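# Put phone on comic book and laptop on stand

## Task

Leave the phone lying flat with all of it resting on the comic book, and leave the laptop, shut, sitting on the laptop stand with its top face upward and one of its long edges pressed to the stand's lips; at the end the robot must be in contact with neither object.

## Robot and tools

Robot: two arms, left_arm and right_arm, each ending in a two-finger gripper. The fingers point along the gripper's own +z axis and close along its y axis. The reported end_effector_position is the spot between the finger pads, roughly 1 cm behind the tips.

Scene frame: origin at table-top height, midway between the nominal arm bases. +x runs out over the table, +z up, and left_arm sits on the +y side (arm names do not match image left/right). Positions are in metres, orientation as end_effector_quat_wxyz. Printed hand positions can be off, more so at long reach. A BASES line, if present, gives calibrated base places.

The 14-number row (used by both execute_actions and move): one flat list covering both arms, every value in [-1, 1]. Order: dx, dy, dz, rx, ry, rz, opening for left_arm, then the same seven for right_arm. Send all 14 even if one arm stays still. The six pose numbers are an offset, not a pose: they count from that arm's Hand target as it stood when the action or move began, along scene-frame axes, with rotation about the Hand target's position. Scale: 1.0 = 0.6 m or 180 degrees; rx, ry, rz form a single rotation vector. A translation longer than 1.0 may be shortened along its direction. Repeating an offset in a new call moves the arm further. Sending six zeros re-commands the current Hand target. Opening is absolute: +1 fully open (0.094 m), -1 closed. A 0 there is a real command, so resend the current opening to leave a gripper alone.

execute_actions(actions, cameras): actions is a list of actions; each action is a list of up to 15 rows, each row lasting one 1/30 s step. Fewer rows means the last row is held for the remaining steps. All rows in an action count from the action's starting Hand target, not from the previous row. An empty list just returns state and images.

move(target, speed, blend, opening_speed, blocking, cameras): drives each gripper on a straight line toward the offset in target (one row, or up to 15 rows differing only in pose, all measured from the same starting Hand targets). speed is m/s, 0.002 to 0.5, default 0.25 (turns up to twice that in rad/s), one value or one per target. blend (m) rounds corners in a list. opening_speed (0.2 or more per second on the -1..1 scale) ramps the fingers; otherwise the opening is sent at once. Paths last at least 0.5 s and are cut at 10 s. No obstacle avoidance; grippers lag and stray more at high speed and near full arm stretch. blocking=false returns after about 0.5 s while the move continues; then call wait or stop before sending other motion. The result adds a move: line: done, off_target, moving, held, fault, plus limits (paced = pose clipped, held = steps withheld). done means at rest within 10 mm and 2 degrees; it says nothing about contact.

wait(seconds 0 to 10): lets time pass holding the last commands; a running move keeps going. stop(): brakes a running move (needs room; fingers continue unless opening_speed was set). zoom_image(camera, region): camera is cam_head_left or cam_head_right (each 896x504); region [x0, y0, x1, y1] in pixels from the top-left, at most 504x504. finished_scene(scene, check): call it twice in separate replies; the first records your check (per condition: what images and readings show, what they cannot, how it might still fail) and lets you fix things; the second ends the scene irreversibly.

Control details: each step the commanded pose is clipped to within 100 mm and 20 degrees of the measured gripper pose, then solved by damped IK (position preferred). Hand target in results is the clipped command and is the base for the next offsets; command the remainder from it. Friction and weight may leave a gripper about 1 cm off in free air. A blocked arm keeps pushing until you command it back past the gripper. A pose unreachable line means the clearance check withheld a command; it does not guard gripper-to-gripper contact. The simulation keeps running while you think.

Gripping: grip_measured uses the opening scale; it reads slightly wide when empty and up to about 0.064 narrower than a hard part under full squeeze. Pressing about 0.11 below the first-touch reading gives full force (about 50 to 62 N per pad). Release by commanding well above grip_measured. grip_effort_nm is motor effort, not pad force. Joint torques include arm weight, have offsets and noise; numbers 3 and 4 wrap at ±28 N m.

Joint ranges (rad): waist -2.880 to 2.880, shoulder 0.000 to 3.142, elbow 0.000 to 3.019 (straight 2.964), wrist pitch -1.693 to 1.571, wrist yaw -1.571 to 1.571, wrist roll -2.094 to 2.094.

Motor heat: holding loads, stretching, or pushing at unreachable poses heats motors. MOTOR HOT appears at 85 °C; at 100 °C that arm drops and faults for 30 to 60 s or more, possibly without warning.

Avoid: objects leaving the table or being left off it, dropping or releasing moving items, fast impacts, hard presses, and arms colliding with each other (can fail the task). Occasional brief tugs on held items or pushes on loose ones can happen. Move smoothly and finish with both grippers clear of the phone and laptop.

Each tool is called after ">>>" as a command line: name --argument value for each argument, lists and objects as JSON in quotes; but a table of rows of numbers goes row by row, as --pt "numbers of a row", without its own name.

## Session

>>> execute_actions --actions '[]'

Scene clock: 0.00 s.
left_arm: end_effector_position=(+0.4936, +0.7722, +0.2723) grip_measured=+1.000 grip_effort_nm=n/a end_effector_quat_wxyz=(+0.538, +0.343, +0.763, +0.102) | right_arm: end_effector_position=(+0.0820, -0.5476, +0.1551) grip_measured=+1.000 grip_effort_nm=n/a end_effector_quat_wxyz=(-0.018, +0.931, +0.365, +0.017)
Joint positions: left_arm=[1.045 1.959 1.826 -0.901 1.086 1.589 0.094] | right_arm=[-1.159 1.068 0.818 -1.355 -0.035 1.239 0.094]
Joint velocities: left_arm=[-0.005 -0.024 0.012 -0.002 -0.066 0.007 0] | right_arm=[-0.015 -0.005 -0.002 -0.002 0.037 0.022 0]
Joint torques (N m): no reading
Motor temperatures (°C): left_arm=[23 25 27 24 28 25 28] | right_arm=[27 30 27 25 24 24 25]
Heat: left arm: hottest wrist yaw 28 °C; right arm: hottest shoulder 30 °C.
Hand target: left_arm +0.4958, +0.7761, +0.2941; +0.539, +0.352, +0.755, +0.121 | right_arm +0.0853, -0.5549, +0.1634; -0.006, +0.931, +0.366, +0.017
Tool commands: left_gripper/opening=+1.0 right_gripper/opening=+1.0

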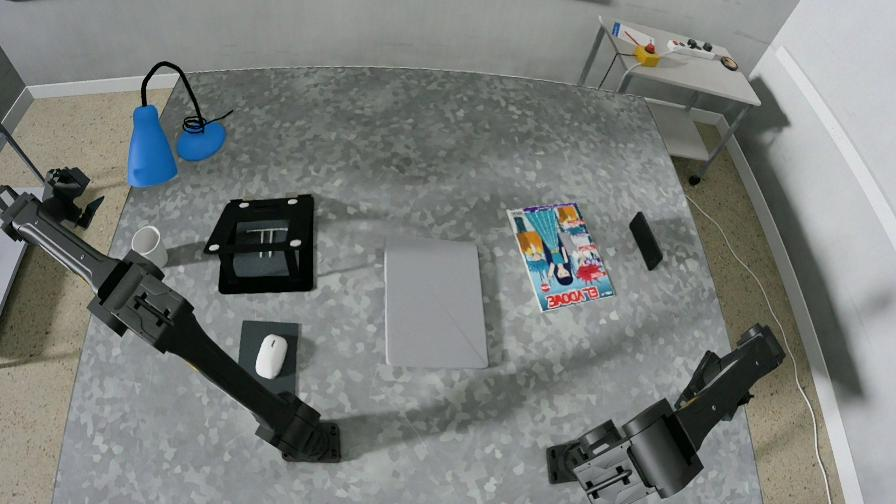

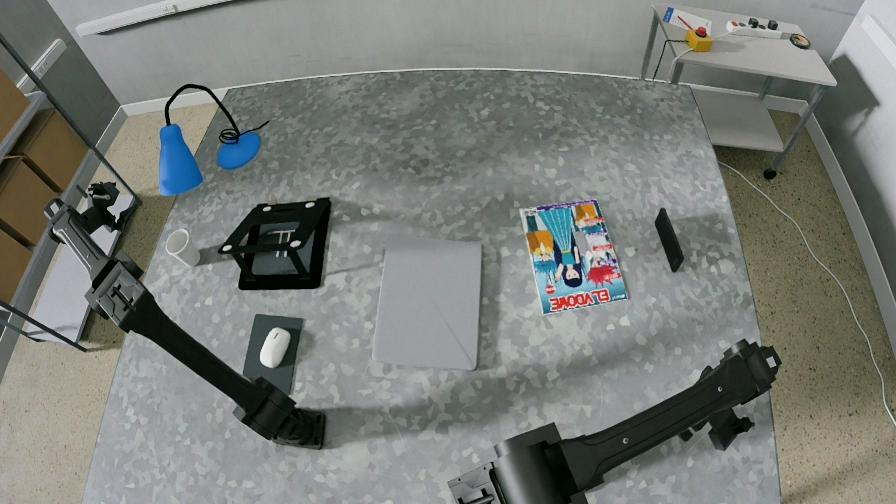

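>>> zoom_image --camera "cam_head_left" --region '[180, 170, 360, 310]'

>>> zoom_image --camera "cam_head_right" --region '[190, 170, 370, 310]'

>>> zoom_image --camera "cam_head_left" --region '[370, 220, 510, 380]'

>>> zoom_image --camera "cam_head_left" --region '[500, 190, 700, 330]'

>>> zoom_image --camera "cam_head_right" --region '[360, 220, 500, 380]'

>>> zoom_image --camera "cam_head_right" --region '[500, 190, 700, 330]'

Scaled by 2.800.

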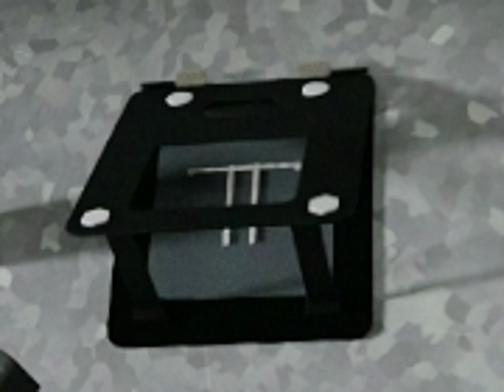

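Scaled by 2.800.

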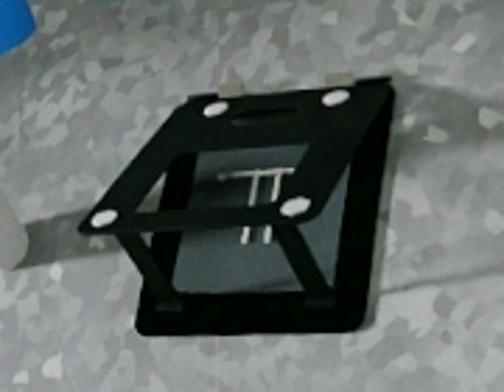

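Scaled by 3.150.

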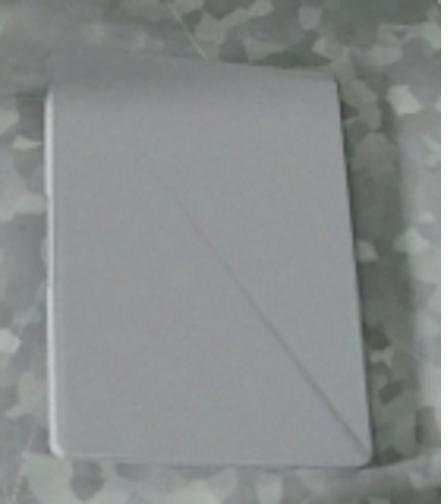

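Scaled by 2.520.

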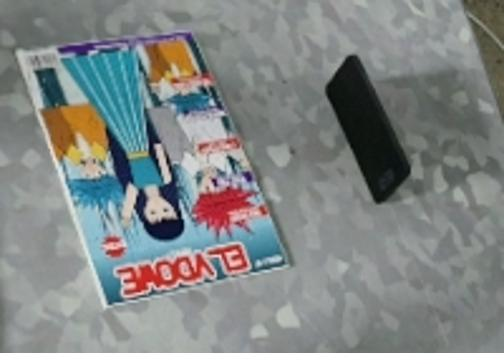

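Scaled by 3.150.

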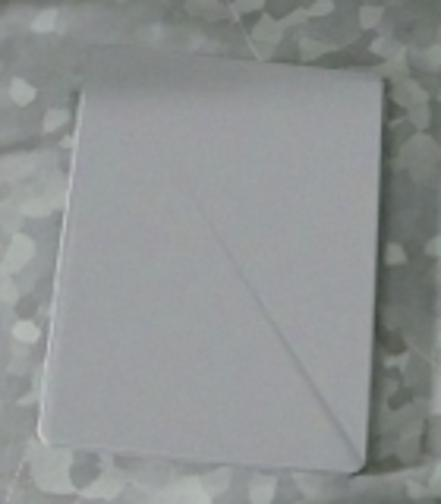

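Scaled by 2.520.

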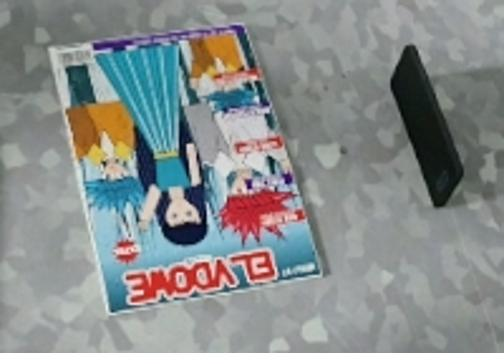

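>>> move --target '[0,0,0,0,0,0,1,0.525,0.175,0.145,0,0,-0.238,0]'

Scene clock: 40.50 s.
left_arm: end_effector_position=(+0.4937, +0.7723, +0.2720) grip_measured=+1.000 grip_effort_nm=0.022 end_effector_quat_wxyz=(+0.538, +0.343, +0.763, +0.102) | right_arm: end_effector_position=(+0.3856, -0.4469, +0.2335) grip_measured=+0.001 grip_effort_nm=-0.081 end_effector_quat_wxyz=(-0.139, +0.941, +0.302, +0.069)
Joint positions: left_arm=[1.045 1.959 1.826 -0.901 1.086 1.589 0.094] | right_arm=[-0.437 1.53 1.423 -1.552 -0.299 2.075 0.047]
Joint velocities: left_arm=[-0.015 0.005 -0.012 0.007 -0.022 0.037 0] | right_arm=[-0.005 -0.005 -0.012 -0.017 0.081 0.051 0.001]
Joint torques (N m): left_arm=[-1.67 -23.65 13.64 1.1 0.51 -0.06] | right_arm=[1.03 -13.27 12.53 -0.51 -0.18 0.23]
Motor temperatures (°C): left_arm=[23 28 31 24 28 24 27] | right_arm=[27 31 34 25 24 24 25]
Heat: left arm: hottest elbow 31 °C; right arm: hottest elbow 34 °C.
Hand target: left_arm +0.4958, +0.7762, +0.2938; +0.539, +0.352, +0.755, +0.121 | right_arm +0.4036, -0.4511, +0.2447; -0.070, +0.985, +0.151, +0.044
Off the commanded pose: left_arm 0.023 m, 3 deg | right_arm 0.023 m, 39 deg; orientation clipped.
joint sent to its limit (right arm) — joint 6 (wrist roll), upper limit. The joint targets are off in position and orientation.
move: off_target (left_arm, right_arm); limits=paced

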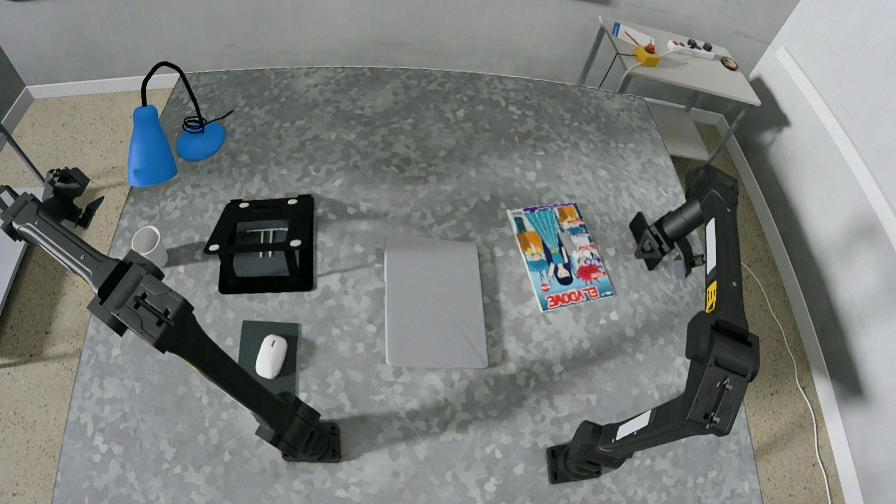

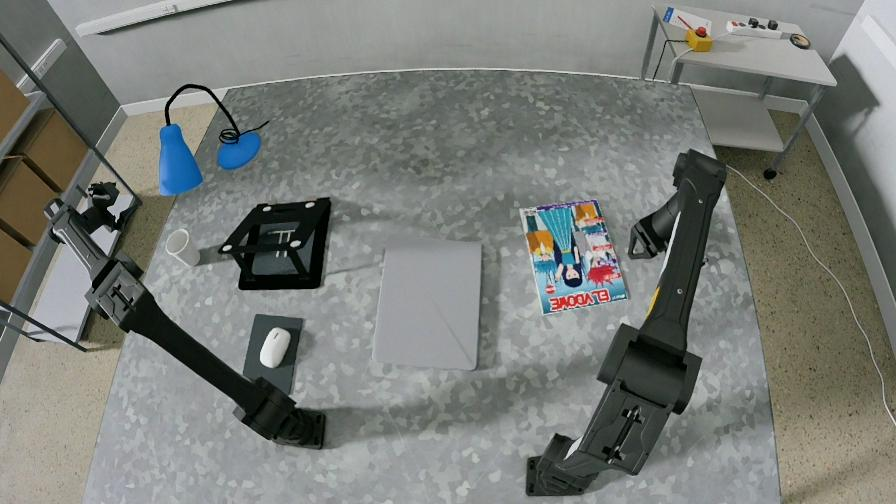

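>>> move --target '[0,0,0,0,0,0,1,0,0,0,-0.040,-0.064,0.9,1]'

>>> zoom_image --camera "cam_head_left" --region '[600, 180, 760, 320]'

>>> zoom_image --camera "cam_head_right" --region '[600, 180, 760, 320]'

Scene clock: 53.00 s.
left_arm: end_effector_position=(+0.4937, +0.7723, +0.2720) grip_measured=+1.000 grip_effort_nm=0.027 end_effector_quat_wxyz=(+0.538, +0.343, +0.763, +0.102) | right_arm: end_effector_position=(+0.4050, -0.4565, +0.2402) grip_measured=+0.999 grip_effort_nm=0.056 end_effector_quat_wxyz=(-0.011, +0.010, +1.000, +0.004)
Joint positions: left_arm=[1.045 1.959 1.826 -0.901 1.086 1.589 0.094] | right_arm=[-0.327 1.55 1.485 -1.53 0 -0.302 0.094]
Joint velocities: left_arm=[-0.015 0.005 -0.002 -0.012 0.066 0.007 0] | right_arm=[-0.005 -0.005 -0.007 -0.007 -0.022 -0.022 0]
Joint torques (N m): left_arm=[-1.49 -23.47 13.83 1.22 0.52 -0.05] | right_arm=[1.44 -17.96 7.3 0.47 -0.01 0.09]
Motor temperatures (°C): left_arm=[23 29 32 24 28 24 27] | right_arm=[27 31 35 25 24 24 25]
Heat: left arm: hottest elbow 32 °C; right arm: hottest elbow 35 °C.
Hand target: left_arm +0.4958, +0.7762, +0.2938; +0.539, +0.352, +0.755, +0.121 | right_arm +0.4036, -0.4504, +0.2441; -0.003, +0.000, +1.000, +0.001
Off the commanded pose: left_arm 0.022 m, 3 deg | right_arm 0.007 m, 2 deg.
move: off_target (left_arm)

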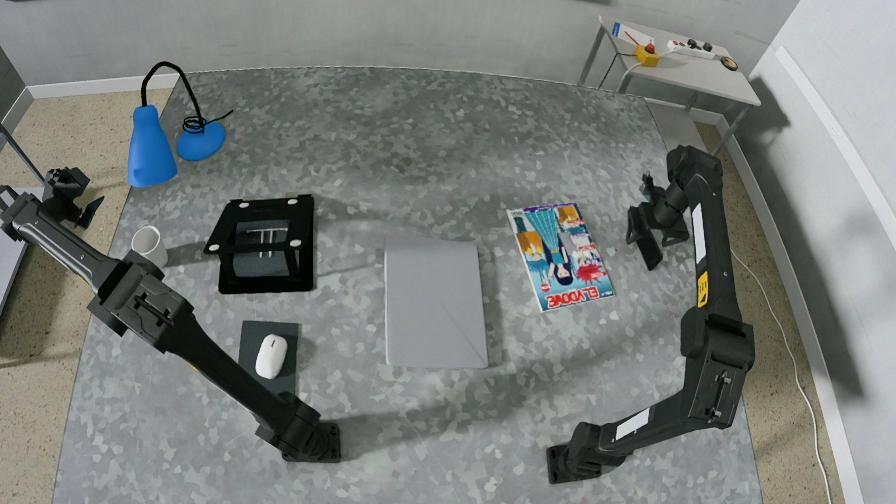

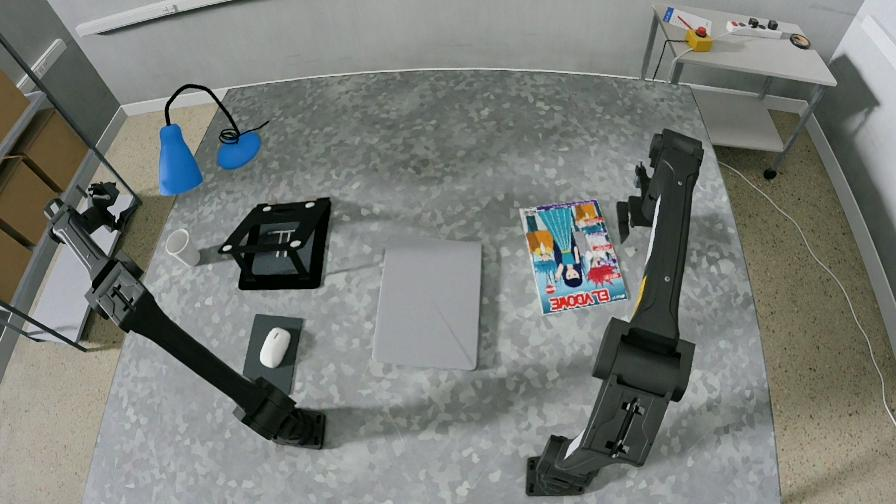

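Scaled by 3.150.

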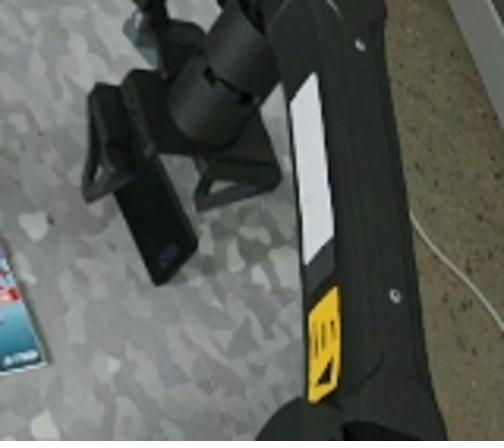

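Scaled by 3.150.

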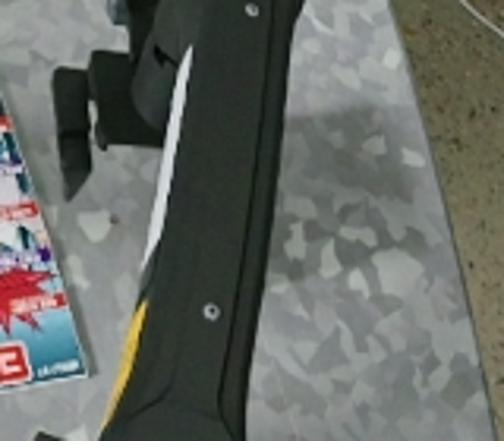

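>>> move --target '[0,0,0,0,0,0,1,0.0,-0.0,-0.15,0,0,0,1]'

>>> zoom_image --camera "cam_head_left" --region '[600, 180, 740, 320]'

>>> zoom_image --camera "cam_head_right" --region '[600, 180, 740, 320]'

Scene clock: 63.70 s.
left_arm: end_effector_position=(+0.4937, +0.7723, +0.2720) grip_measured=+1.000 grip_effort_nm=0.022 end_effector_quat_wxyz=(+0.538, +0.343, +0.763, +0.102) | right_arm: end_effector_position=(+0.4014, -0.4553, +0.1681) grip_measured=+0.999 grip_effort_nm=0.056 end_effector_quat_wxyz=(+0.008, +0.008, +1.000, -0.003)
Joint positions: left_arm=[1.045 1.959 1.826 -0.901 1.086 1.589 0.094] | right_arm=[-0.327 1.544 1.287 -1.297 0 -0.305 0.094]
Joint velocities: left_arm=[0.005 -0.005 -0.007 -0.002 0.095 -0.066 0] | right_arm=[-0.005 -0.024 0.002 -0.017 -0.051 0.037 -0.001]
Joint torques (N m): left_arm=[-0.97 -23.77 13.76 1.1 0.53 0] | right_arm=[1.26 -14.1 7.23 0.53 -0.01 0.08]
Motor temperatures (°C): left_arm=[23 29 33 24 28 24 27] | right_arm=[27 31 35 25 24 24 25]
Heat: left arm: hottest elbow 33 °C; right arm: hottest elbow 35 °C.
Hand target: left_arm +0.4958, +0.7762, +0.2938; +0.539, +0.352, +0.755, +0.121 | right_arm +0.4022, -0.4513, +0.1541; -0.003, +0.000, +1.000, +0.001
Off the commanded pose: left_arm 0.022 m, 3 deg | right_arm 0.015 m, 2 deg.
move: off_target (left_arm, right_arm)

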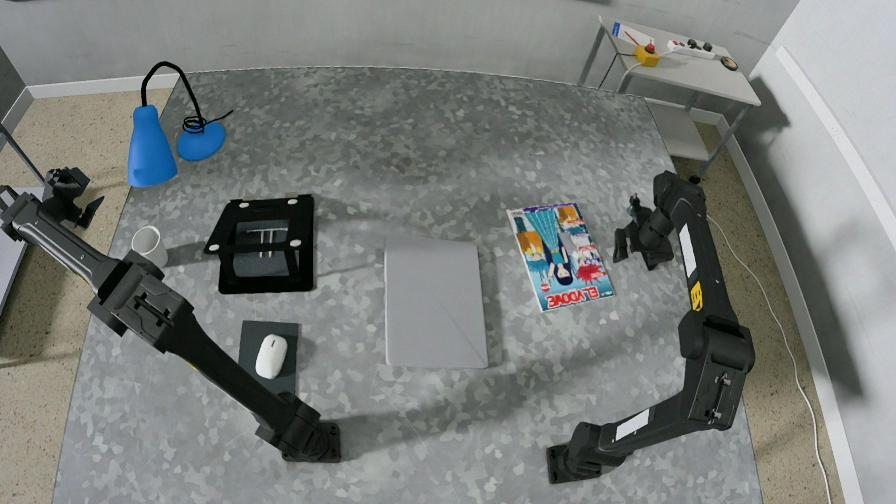

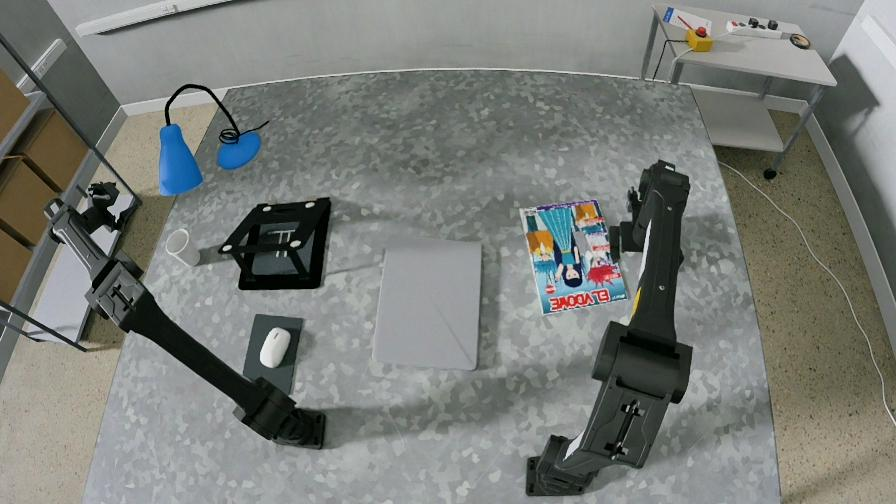

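Scaled by 3.600.

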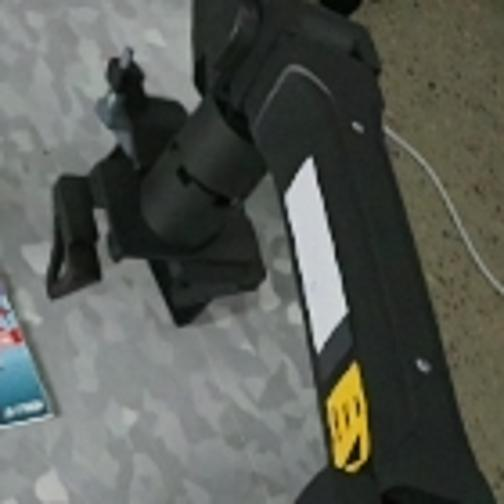

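Scaled by 3.600.

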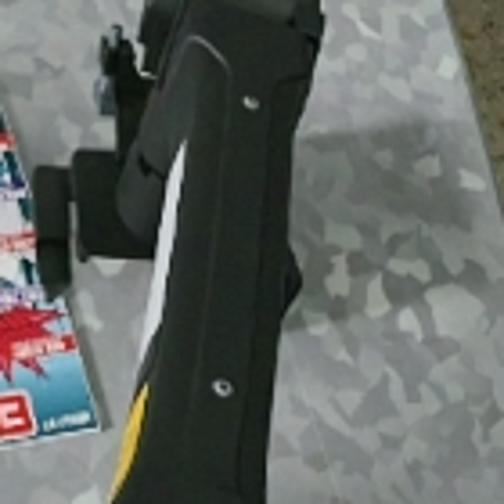

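>>> move --target '[0,0,0,0,0,0,1,0.125,-0.183,0.027,0,0,0,1]'

>>> zoom_image --camera "cam_head_left" --region '[600, 180, 740, 320]'

>>> zoom_image --camera "cam_head_right" --region '[600, 180, 740, 320]'

Scene clock: 71.03 s.
left_arm: end_effector_position=(+0.4937, +0.7723, +0.2720) grip_measured=+1.000 grip_effort_nm=0.022 end_effector_quat_wxyz=(+0.538, +0.343, +0.763, +0.102) | right_arm: end_effector_position=(+0.4602, -0.5522, +0.1642) grip_measured=+0.999 grip_effort_nm=0.051 end_effector_quat_wxyz=(-0.010, +0.002, +1.000, +0.004)
Joint positions: left_arm=[1.045 1.959 1.826 -0.901 1.086 1.589 0.094] | right_arm=[-0.461 1.803 1.61 -1.4 0.002 -0.452 0.094]
Joint velocities: left_arm=[-0.005 -0.005 -0.002 -0.002 -0.051 -0.007 0] | right_arm=[-0.015 0.015 -0.007 -0.002 -0.051 0.022 -0.001]
Joint torques (N m): left_arm=[-0.97 -23.3 13.64 1.36 0.55 -0.03] | right_arm=[0.21 -17.85 12.55 -0.27 -0.04 0.08]
Motor temperatures (°C): left_arm=[23 29 33 24 28 24 27] | right_arm=[27 31 34 25 24 24 25]
Heat: left arm: hottest elbow 33 °C; right arm: hottest elbow 34 °C.
Hand target: left_arm +0.4958, +0.7762, +0.2938; +0.539, +0.352, +0.755, +0.121 | right_arm +0.4764, -0.5625, +0.1702; -0.002, +0.000, +1.000, +0.001
Off the commanded pose: left_arm 0.022 m, 3 deg | right_arm 0.020 m, 1 deg.
move: off_target (left_arm, right_arm)

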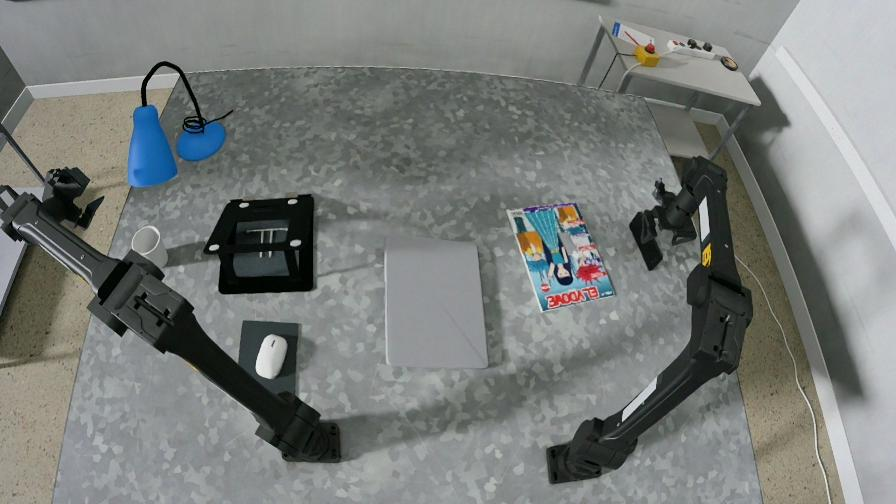

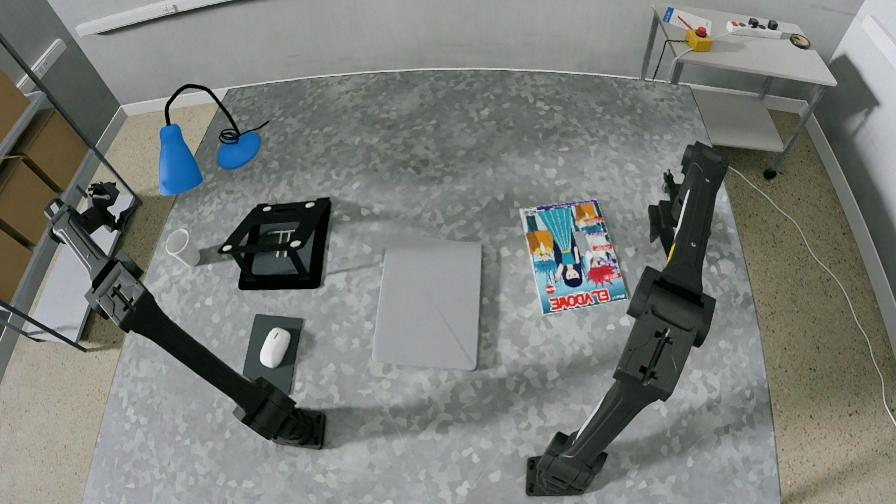

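Scaled by 3.600.

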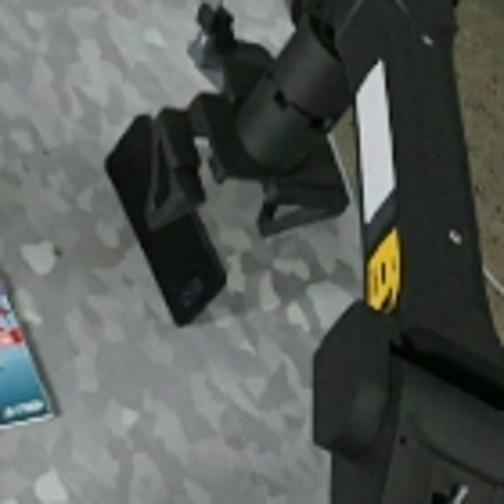

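Scaled by 3.600.

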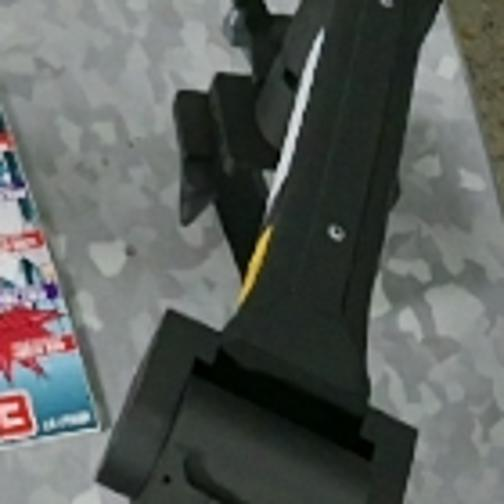

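>>> move --target '[0,0,0,0,0,0,1,0.126,-0.0725,-0.02,0,0,0,1]'

>>> zoom_image --camera "cam_head_left" --region '[600, 180, 740, 320]'

>>> zoom_image --camera "cam_head_right" --region '[600, 180, 740, 320]'

Scene clock: 91.77 s.
left_arm: end_effector_position=(+0.4937, +0.7723, +0.2720) grip_measured=+1.000 grip_effort_nm=0.027 end_effector_quat_wxyz=(+0.538, +0.343, +0.763, +0.102) | right_arm: end_effector_position=(+0.5401, -0.5938, +0.1534) grip_measured=+0.999 grip_effort_nm=0.061 end_effector_quat_wxyz=(-0.010, -0.002, +1.000, +0.004)
Joint positions: left_arm=[1.045 1.959 1.826 -0.901 1.086 1.589 0.094] | right_arm=[-0.465 2.06 1.971 -1.504 0.002 -0.463 0.094]
Joint velocities: left_arm=[-0.005 -0.015 0.012 0.002 -0.022 -0.022 0] | right_arm=[-0.005 -0.005 0.002 -0.012 0.007 0.051 -0.001]
Joint torques (N m): left_arm=[-1.79 -23.82 13.6 0.98 0.47 -0.05] | right_arm=[-0.21 -22.12 12.66 -0.28 -0.03 0.09]
Motor temperatures (°C): left_arm=[23 30 34 24 28 24 27] | right_arm=[27 32 40 25 24 23 25]
Heat: left arm: hottest elbow 34 °C; right arm: hottest elbow 40 °C.
Hand target: left_arm +0.4958, +0.7762, +0.2938; +0.539, +0.352, +0.755, +0.121 | right_arm +0.5513, -0.6070, +0.1574; -0.002, +0.000, +1.000, +0.000
Off the commanded pose: left_arm 0.022 m, 3 deg | right_arm 0.018 m, 1 deg.
move: off_target (left_arm, right_arm)

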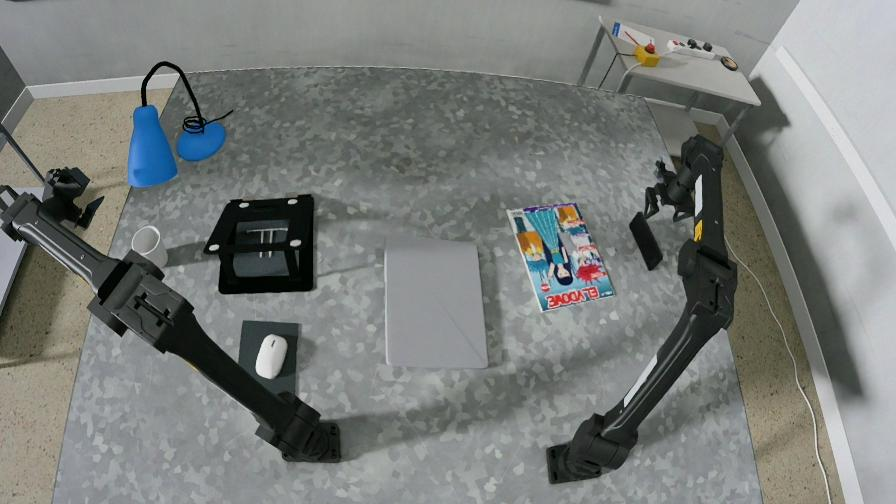

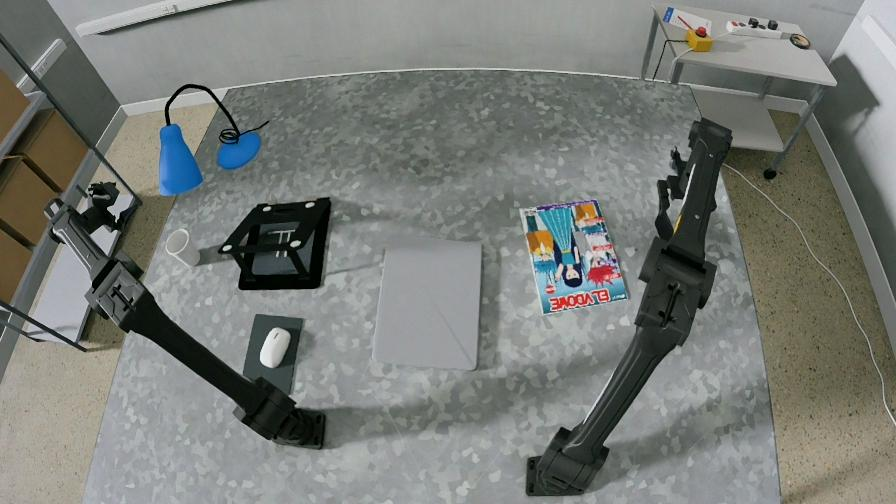

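Scaled by 3.600.

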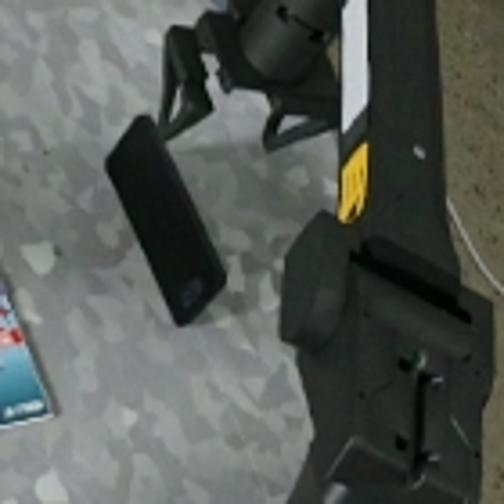

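Scaled by 3.600.

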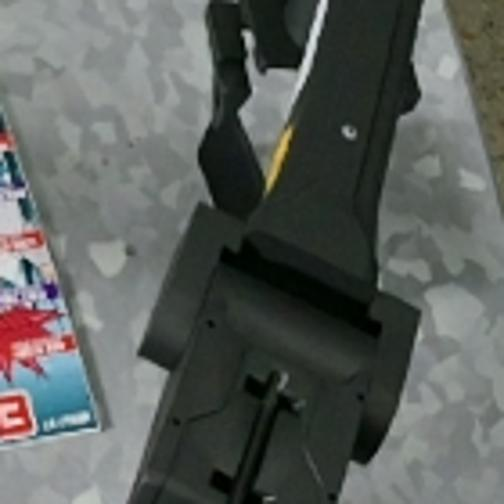

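>>> move --target '[0,0,0,0,0,0,1,0.012,-0.028,-0.07,0,0,0.044,1]'

>>> zoom_image --camera "cam_head_left" --region '[610, 180, 710, 280]'

>>> zoom_image --camera "cam_head_right" --region '[620, 180, 720, 280]'

Scene clock: 115.70 s.
left_arm: end_effector_position=(+0.4937, +0.7723, +0.2720) grip_measured=+1.000 grip_effort_nm=0.022 end_effector_quat_wxyz=(+0.538, +0.343, +0.763, +0.102) | right_arm: end_effector_position=(+0.5463, -0.6110, +0.1164) grip_measured=+0.999 grip_effort_nm=0.056 end_effector_quat_wxyz=(-0.012, -0.070, +0.997, +0.006)
Joint positions: left_arm=[1.045 1.959 1.826 -0.901 1.086 1.589 0.094] | right_arm=[-0.484 2.119 1.971 -1.451 0.002 -0.619 0.094]
Joint velocities: left_arm=[-0.024 -0.005 0.007 -0.002 -0.022 -0.007 0] | right_arm=[-0.015 0.005 -0.017 -0.007 0.022 -0.022 0]
Joint torques (N m): left_arm=[-1.44 -23.82 13.74 1.36 0.47 -0.02] | right_arm=[-0.21 -23.47 11.55 0.36 -0.02 0.08]
Motor temperatures (°C): left_arm=[23 30 34 24 28 24 27] | right_arm=[27 35 40 25 24 23 25]
Heat: left arm: hottest elbow 34 °C; right arm: hottest elbow 40 °C.
Hand target: left_arm +0.4958, +0.7762, +0.2938; +0.539, +0.352, +0.755, +0.121 | right_arm +0.5576, -0.6242, +0.1153; -0.002, -0.069, +0.998, +0.000
Off the commanded pose: left_arm 0.022 m, 3 deg | right_arm 0.018 m, 1 deg.
move: off_target (left_arm, right_arm)

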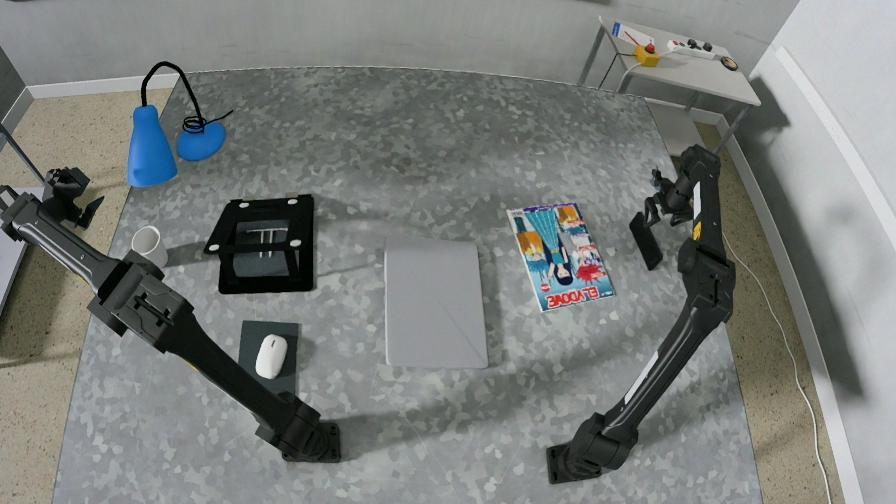

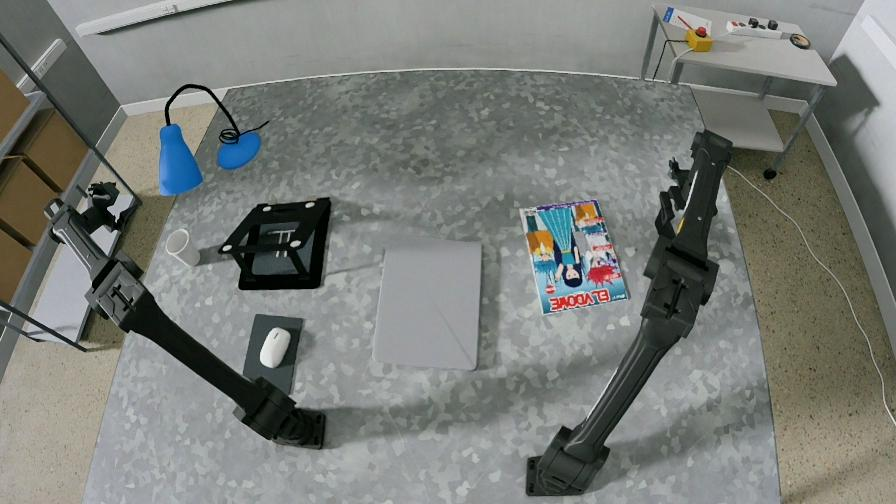

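Scaled by 5.040.

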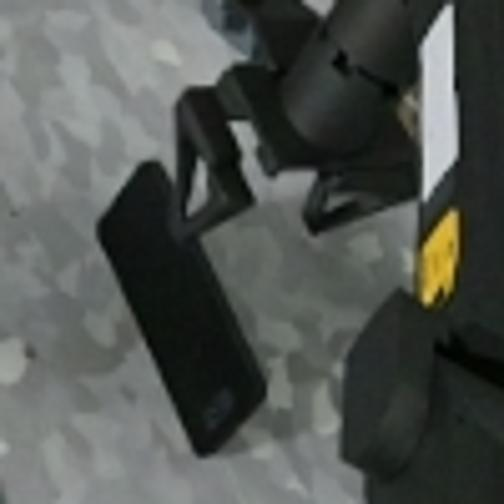

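Scaled by 5.040.

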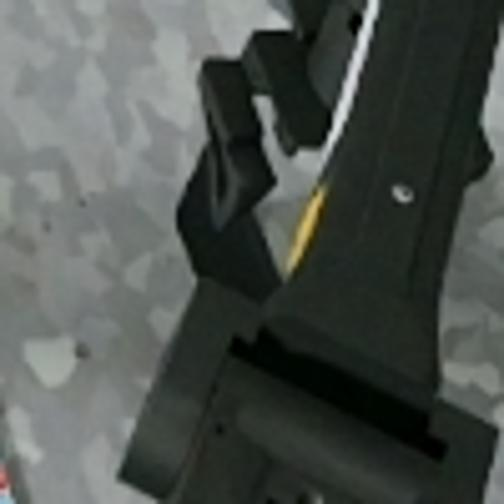

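>>> move --target '[0,0,0,0,0,0,1,0.003,0.008,-0.107,0,0,0,1]' --speed 0.12

>>> zoom_image --camera "cam_head_left" --region '[610, 180, 710, 280]'

>>> zoom_image --camera "cam_head_right" --region '[620, 180, 720, 280]'

Scene clock: 120.00 s.
left_arm: end_effector_position=(+0.4937, +0.7723, +0.2720) grip_measured=+1.000 grip_effort_nm=0.022 end_effector_quat_wxyz=(+0.538, +0.343, +0.763, +0.102) | right_arm: end_effector_position=(+0.5601, -0.6182, +0.0726) grip_measured=+0.999 grip_effort_nm=0.056 end_effector_quat_wxyz=(+0.009, -0.070, +0.997, -0.006)
Joint positions: left_arm=[1.045 1.959 1.826 -0.901 1.086 1.589 0.094] | right_arm=[-0.484 2.155 1.915 -1.31 0.002 -0.62 0.094]
Joint velocities: left_arm=[-0.005 -0.005 0.012 -0.017 0.007 -0.022 0] | right_arm=[-0.015 0.015 0.002 0.007 0.022 0.051 0.002]
Joint torques (N m): left_arm=[-1.2 -23.24 13.86 1.24 0.49 -0.05] | right_arm=[0.32 -23.24 7.43 0.54 -0.04 0.14]
Motor temperatures (°C): left_arm=[23 30 34 24 28 24 27] | right_arm=[27 35 39 25 24 23 25]
Heat: left arm: hottest elbow 34 °C; right arm: hottest elbow 39 °C.
Hand target: left_arm +0.4958, +0.7762, +0.2938; +0.539, +0.352, +0.755, +0.121 | right_arm +0.5584, -0.6198, +0.0510; -0.002, -0.069, +0.998, +0.000
Off the commanded pose: left_arm 0.022 m, 3 deg | right_arm 0.022 m, 1 deg.
move: off_target (left_arm, right_arm)

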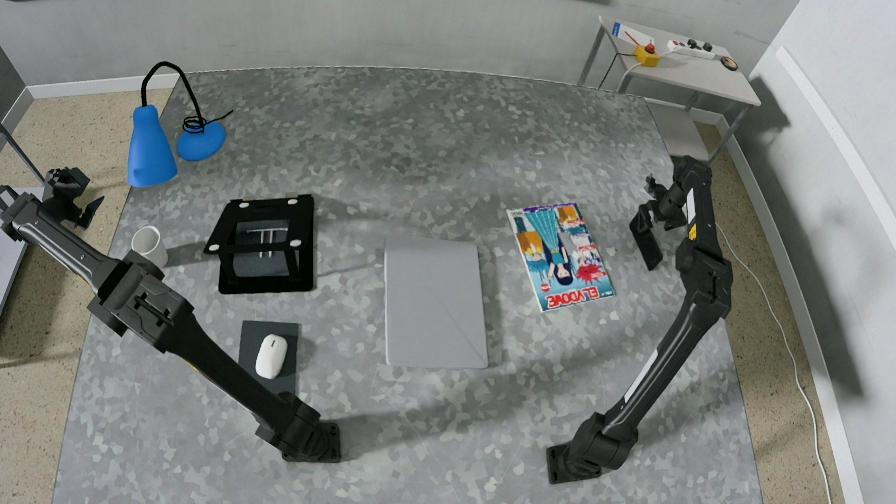

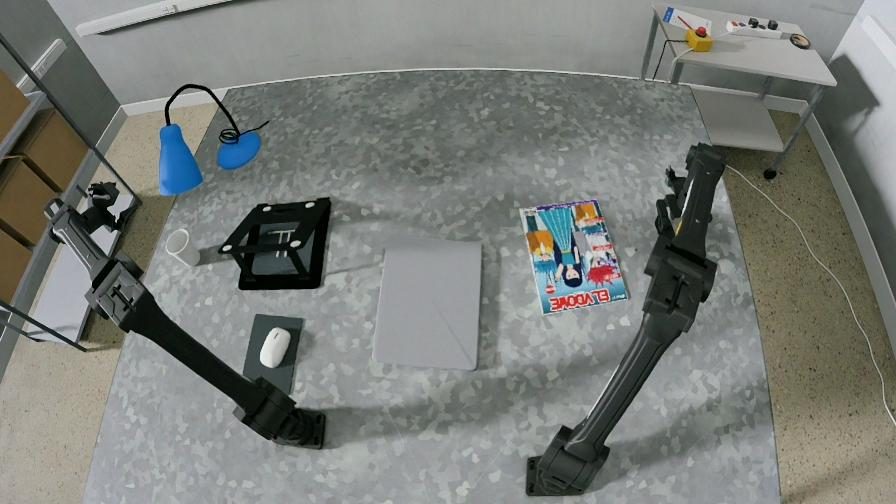

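Scaled by 5.040.

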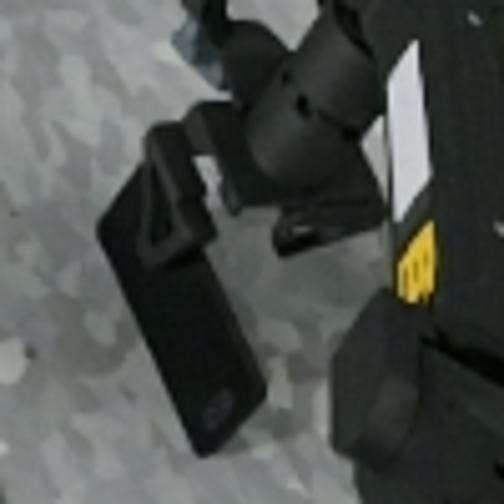

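Scaled by 5.040.

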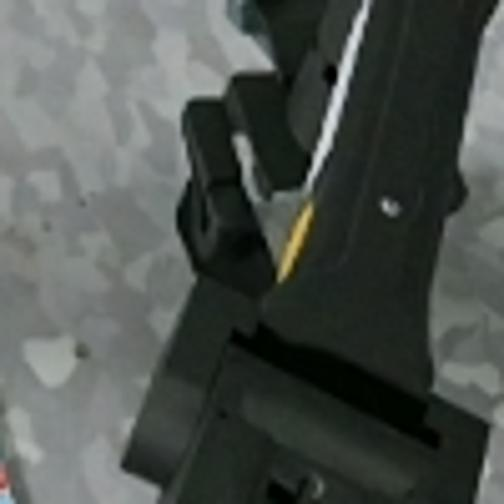

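>>> move --target '[0,0,0,0,0,0,1,-0.015,0.0,-0.03,0,0,0,1]' --speed 0.1

>>> zoom_image --camera "cam_head_left" --region '[610, 180, 710, 280]'

Scene clock: 123.03 s.
left_arm: end_effector_position=(+0.4937, +0.7723, +0.2720) grip_measured=+1.000 grip_effort_nm=0.022 end_effector_quat_wxyz=(+0.538, +0.343, +0.763, +0.102) | right_arm: end_effector_position=(+0.5551, -0.6156, +0.0525) grip_measured=+0.999 grip_effort_nm=0.056 end_effector_quat_wxyz=(+0.009, -0.070, +0.997, -0.006)
Joint positions: left_arm=[1.045 1.959 1.826 -0.901 1.086 1.589 0.094] | right_arm=[-0.484 2.155 1.861 -1.256 0.002 -0.62 0.094]
Joint velocities: left_arm=[0.005 -0.005 -0.002 -0.002 -0.037 -0.022 0] | right_arm=[0.005 -0.024 -0.007 0.007 -0.051 -0.125 -0.001]
Joint torques (N m): left_arm=[-1.44 -23.24 13.48 0.88 0.51 -0.05] | right_arm=[-0.21 -22.95 7.09 0.54 -0.05 0.09]
Motor temperatures (°C): left_arm=[23 30 34 24 28 24 27] | right_arm=[27 35 39 25 24 23 25]
Heat: left arm: hottest elbow 34 °C; right arm: hottest elbow 39 °C.
Hand target: left_arm +0.4958, +0.7762, +0.2938; +0.539, +0.352, +0.755, +0.121 | right_arm +0.5491, -0.6198, +0.0332; -0.002, -0.069, +0.998, +0.000
Off the commanded pose: left_arm 0.022 m, 3 deg | right_arm 0.021 m, 1 deg.
move: off_target (left_arm, right_arm)

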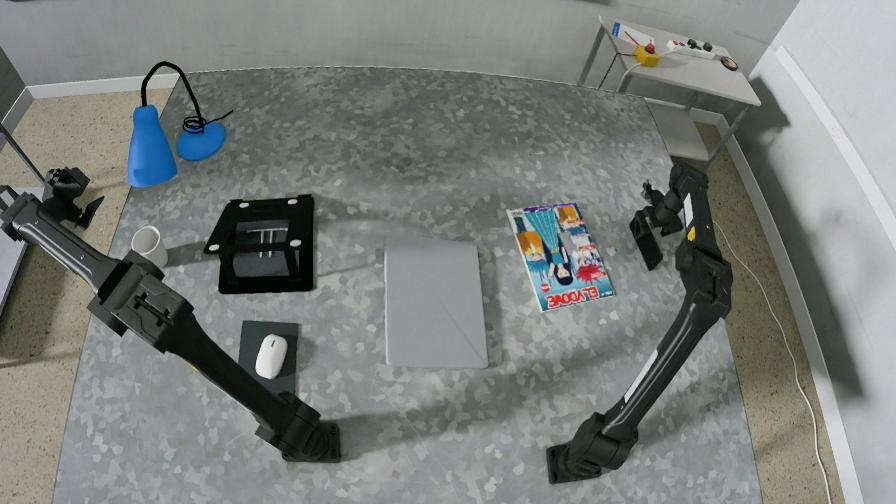

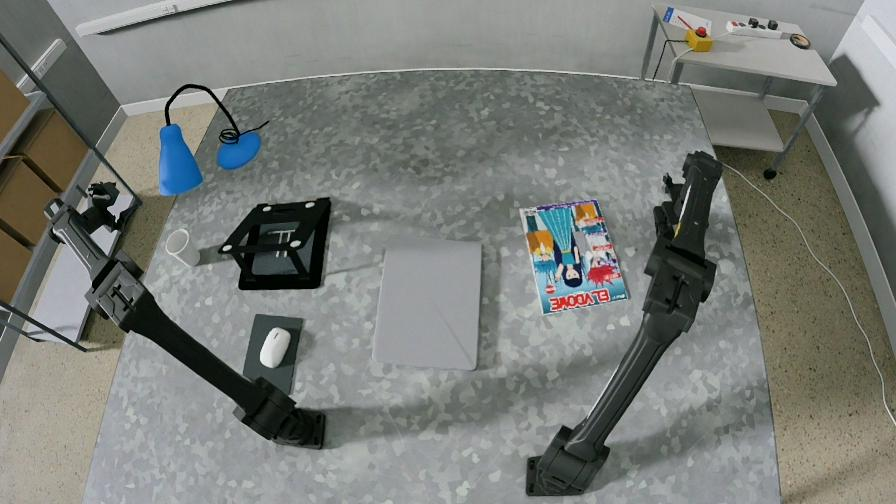

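Scaled by 5.040.

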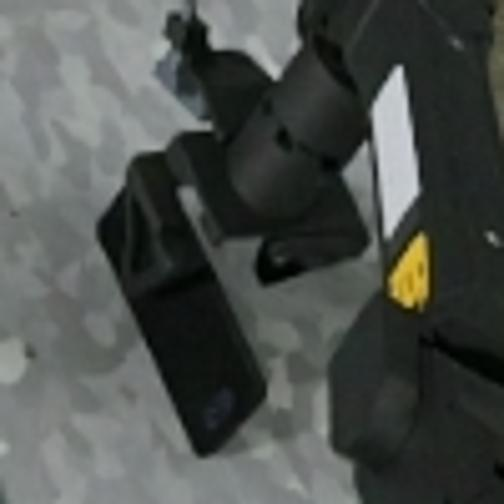

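>>> move --target '[0,0,0,0,0,0,1,0.0,0.033,0,0,0,0,1]' --speed 0.06

>>> zoom_image --camera "cam_head_left" --region '[610, 180, 710, 280]'

Scene clock: 129.27 s.
left_arm: end_effector_position=(+0.4936, +0.7722, +0.2723) grip_measured=+1.000 grip_effort_nm=0.022 end_effector_quat_wxyz=(+0.538, +0.343, +0.763, +0.102) | right_arm: end_effector_position=(+0.5476, -0.6081, +0.0380) grip_measured=+0.999 grip_effort_nm=0.056 end_effector_quat_wxyz=(-0.001, -0.067, +0.998, +0.000)
Joint positions: left_arm=[1.045 1.959 1.826 -0.901 1.086 1.589 0.094] | right_arm=[-0.479 2.155 1.821 -1.238 0.002 -0.608 0.094]
Joint velocities: left_arm=[-0.015 -0.005 0.002 0.007 0.066 -0.037 0] | right_arm=[-0.005 0.005 0.002 -0.007 -0.007 -0.022 0.001]
Joint torques (N m): left_arm=[-1.32 -23.71 13.71 1.18 0.51 0] | right_arm=[1.32 -25.47 6.84 0.5 -0.04 0.2]
Motor temperatures (°C): left_arm=[23 30 34 24 28 24 27] | right_arm=[27 36 39 25 24 23 25]
Heat: left arm: hottest elbow 34 °C; right arm: hottest elbow 39 °C.
Hand target: left_arm +0.4958, +0.7761, +0.2941; +0.539, +0.352, +0.755, +0.121 | right_arm +0.5492, -0.5999, +0.0330; -0.002, -0.069, +0.998, +0.001
Off the commanded pose: left_arm 0.022 m, 3 deg | right_arm 0.010 m, 0 deg.
move: off_target (left_arm)

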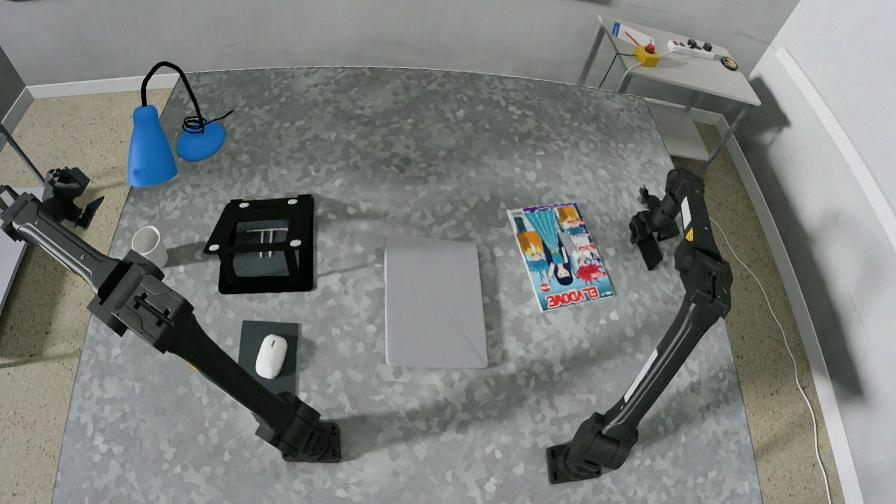

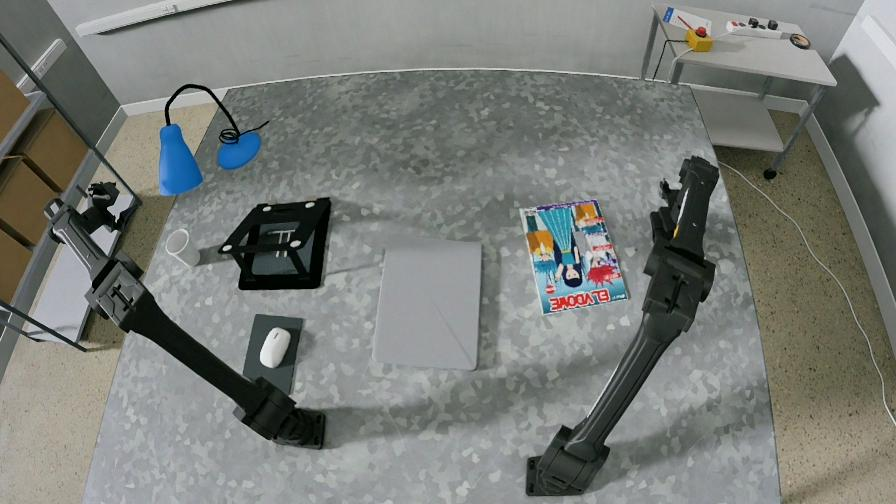

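Scaled by 5.040.

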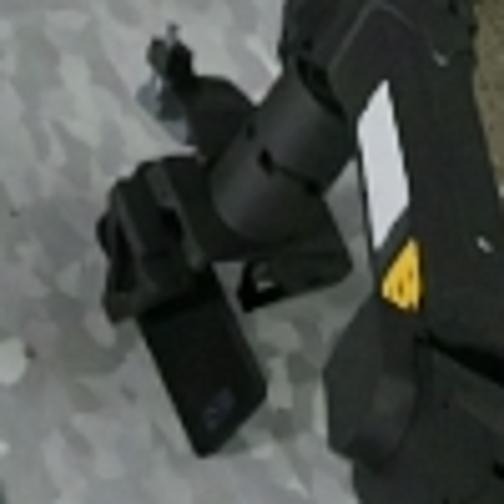

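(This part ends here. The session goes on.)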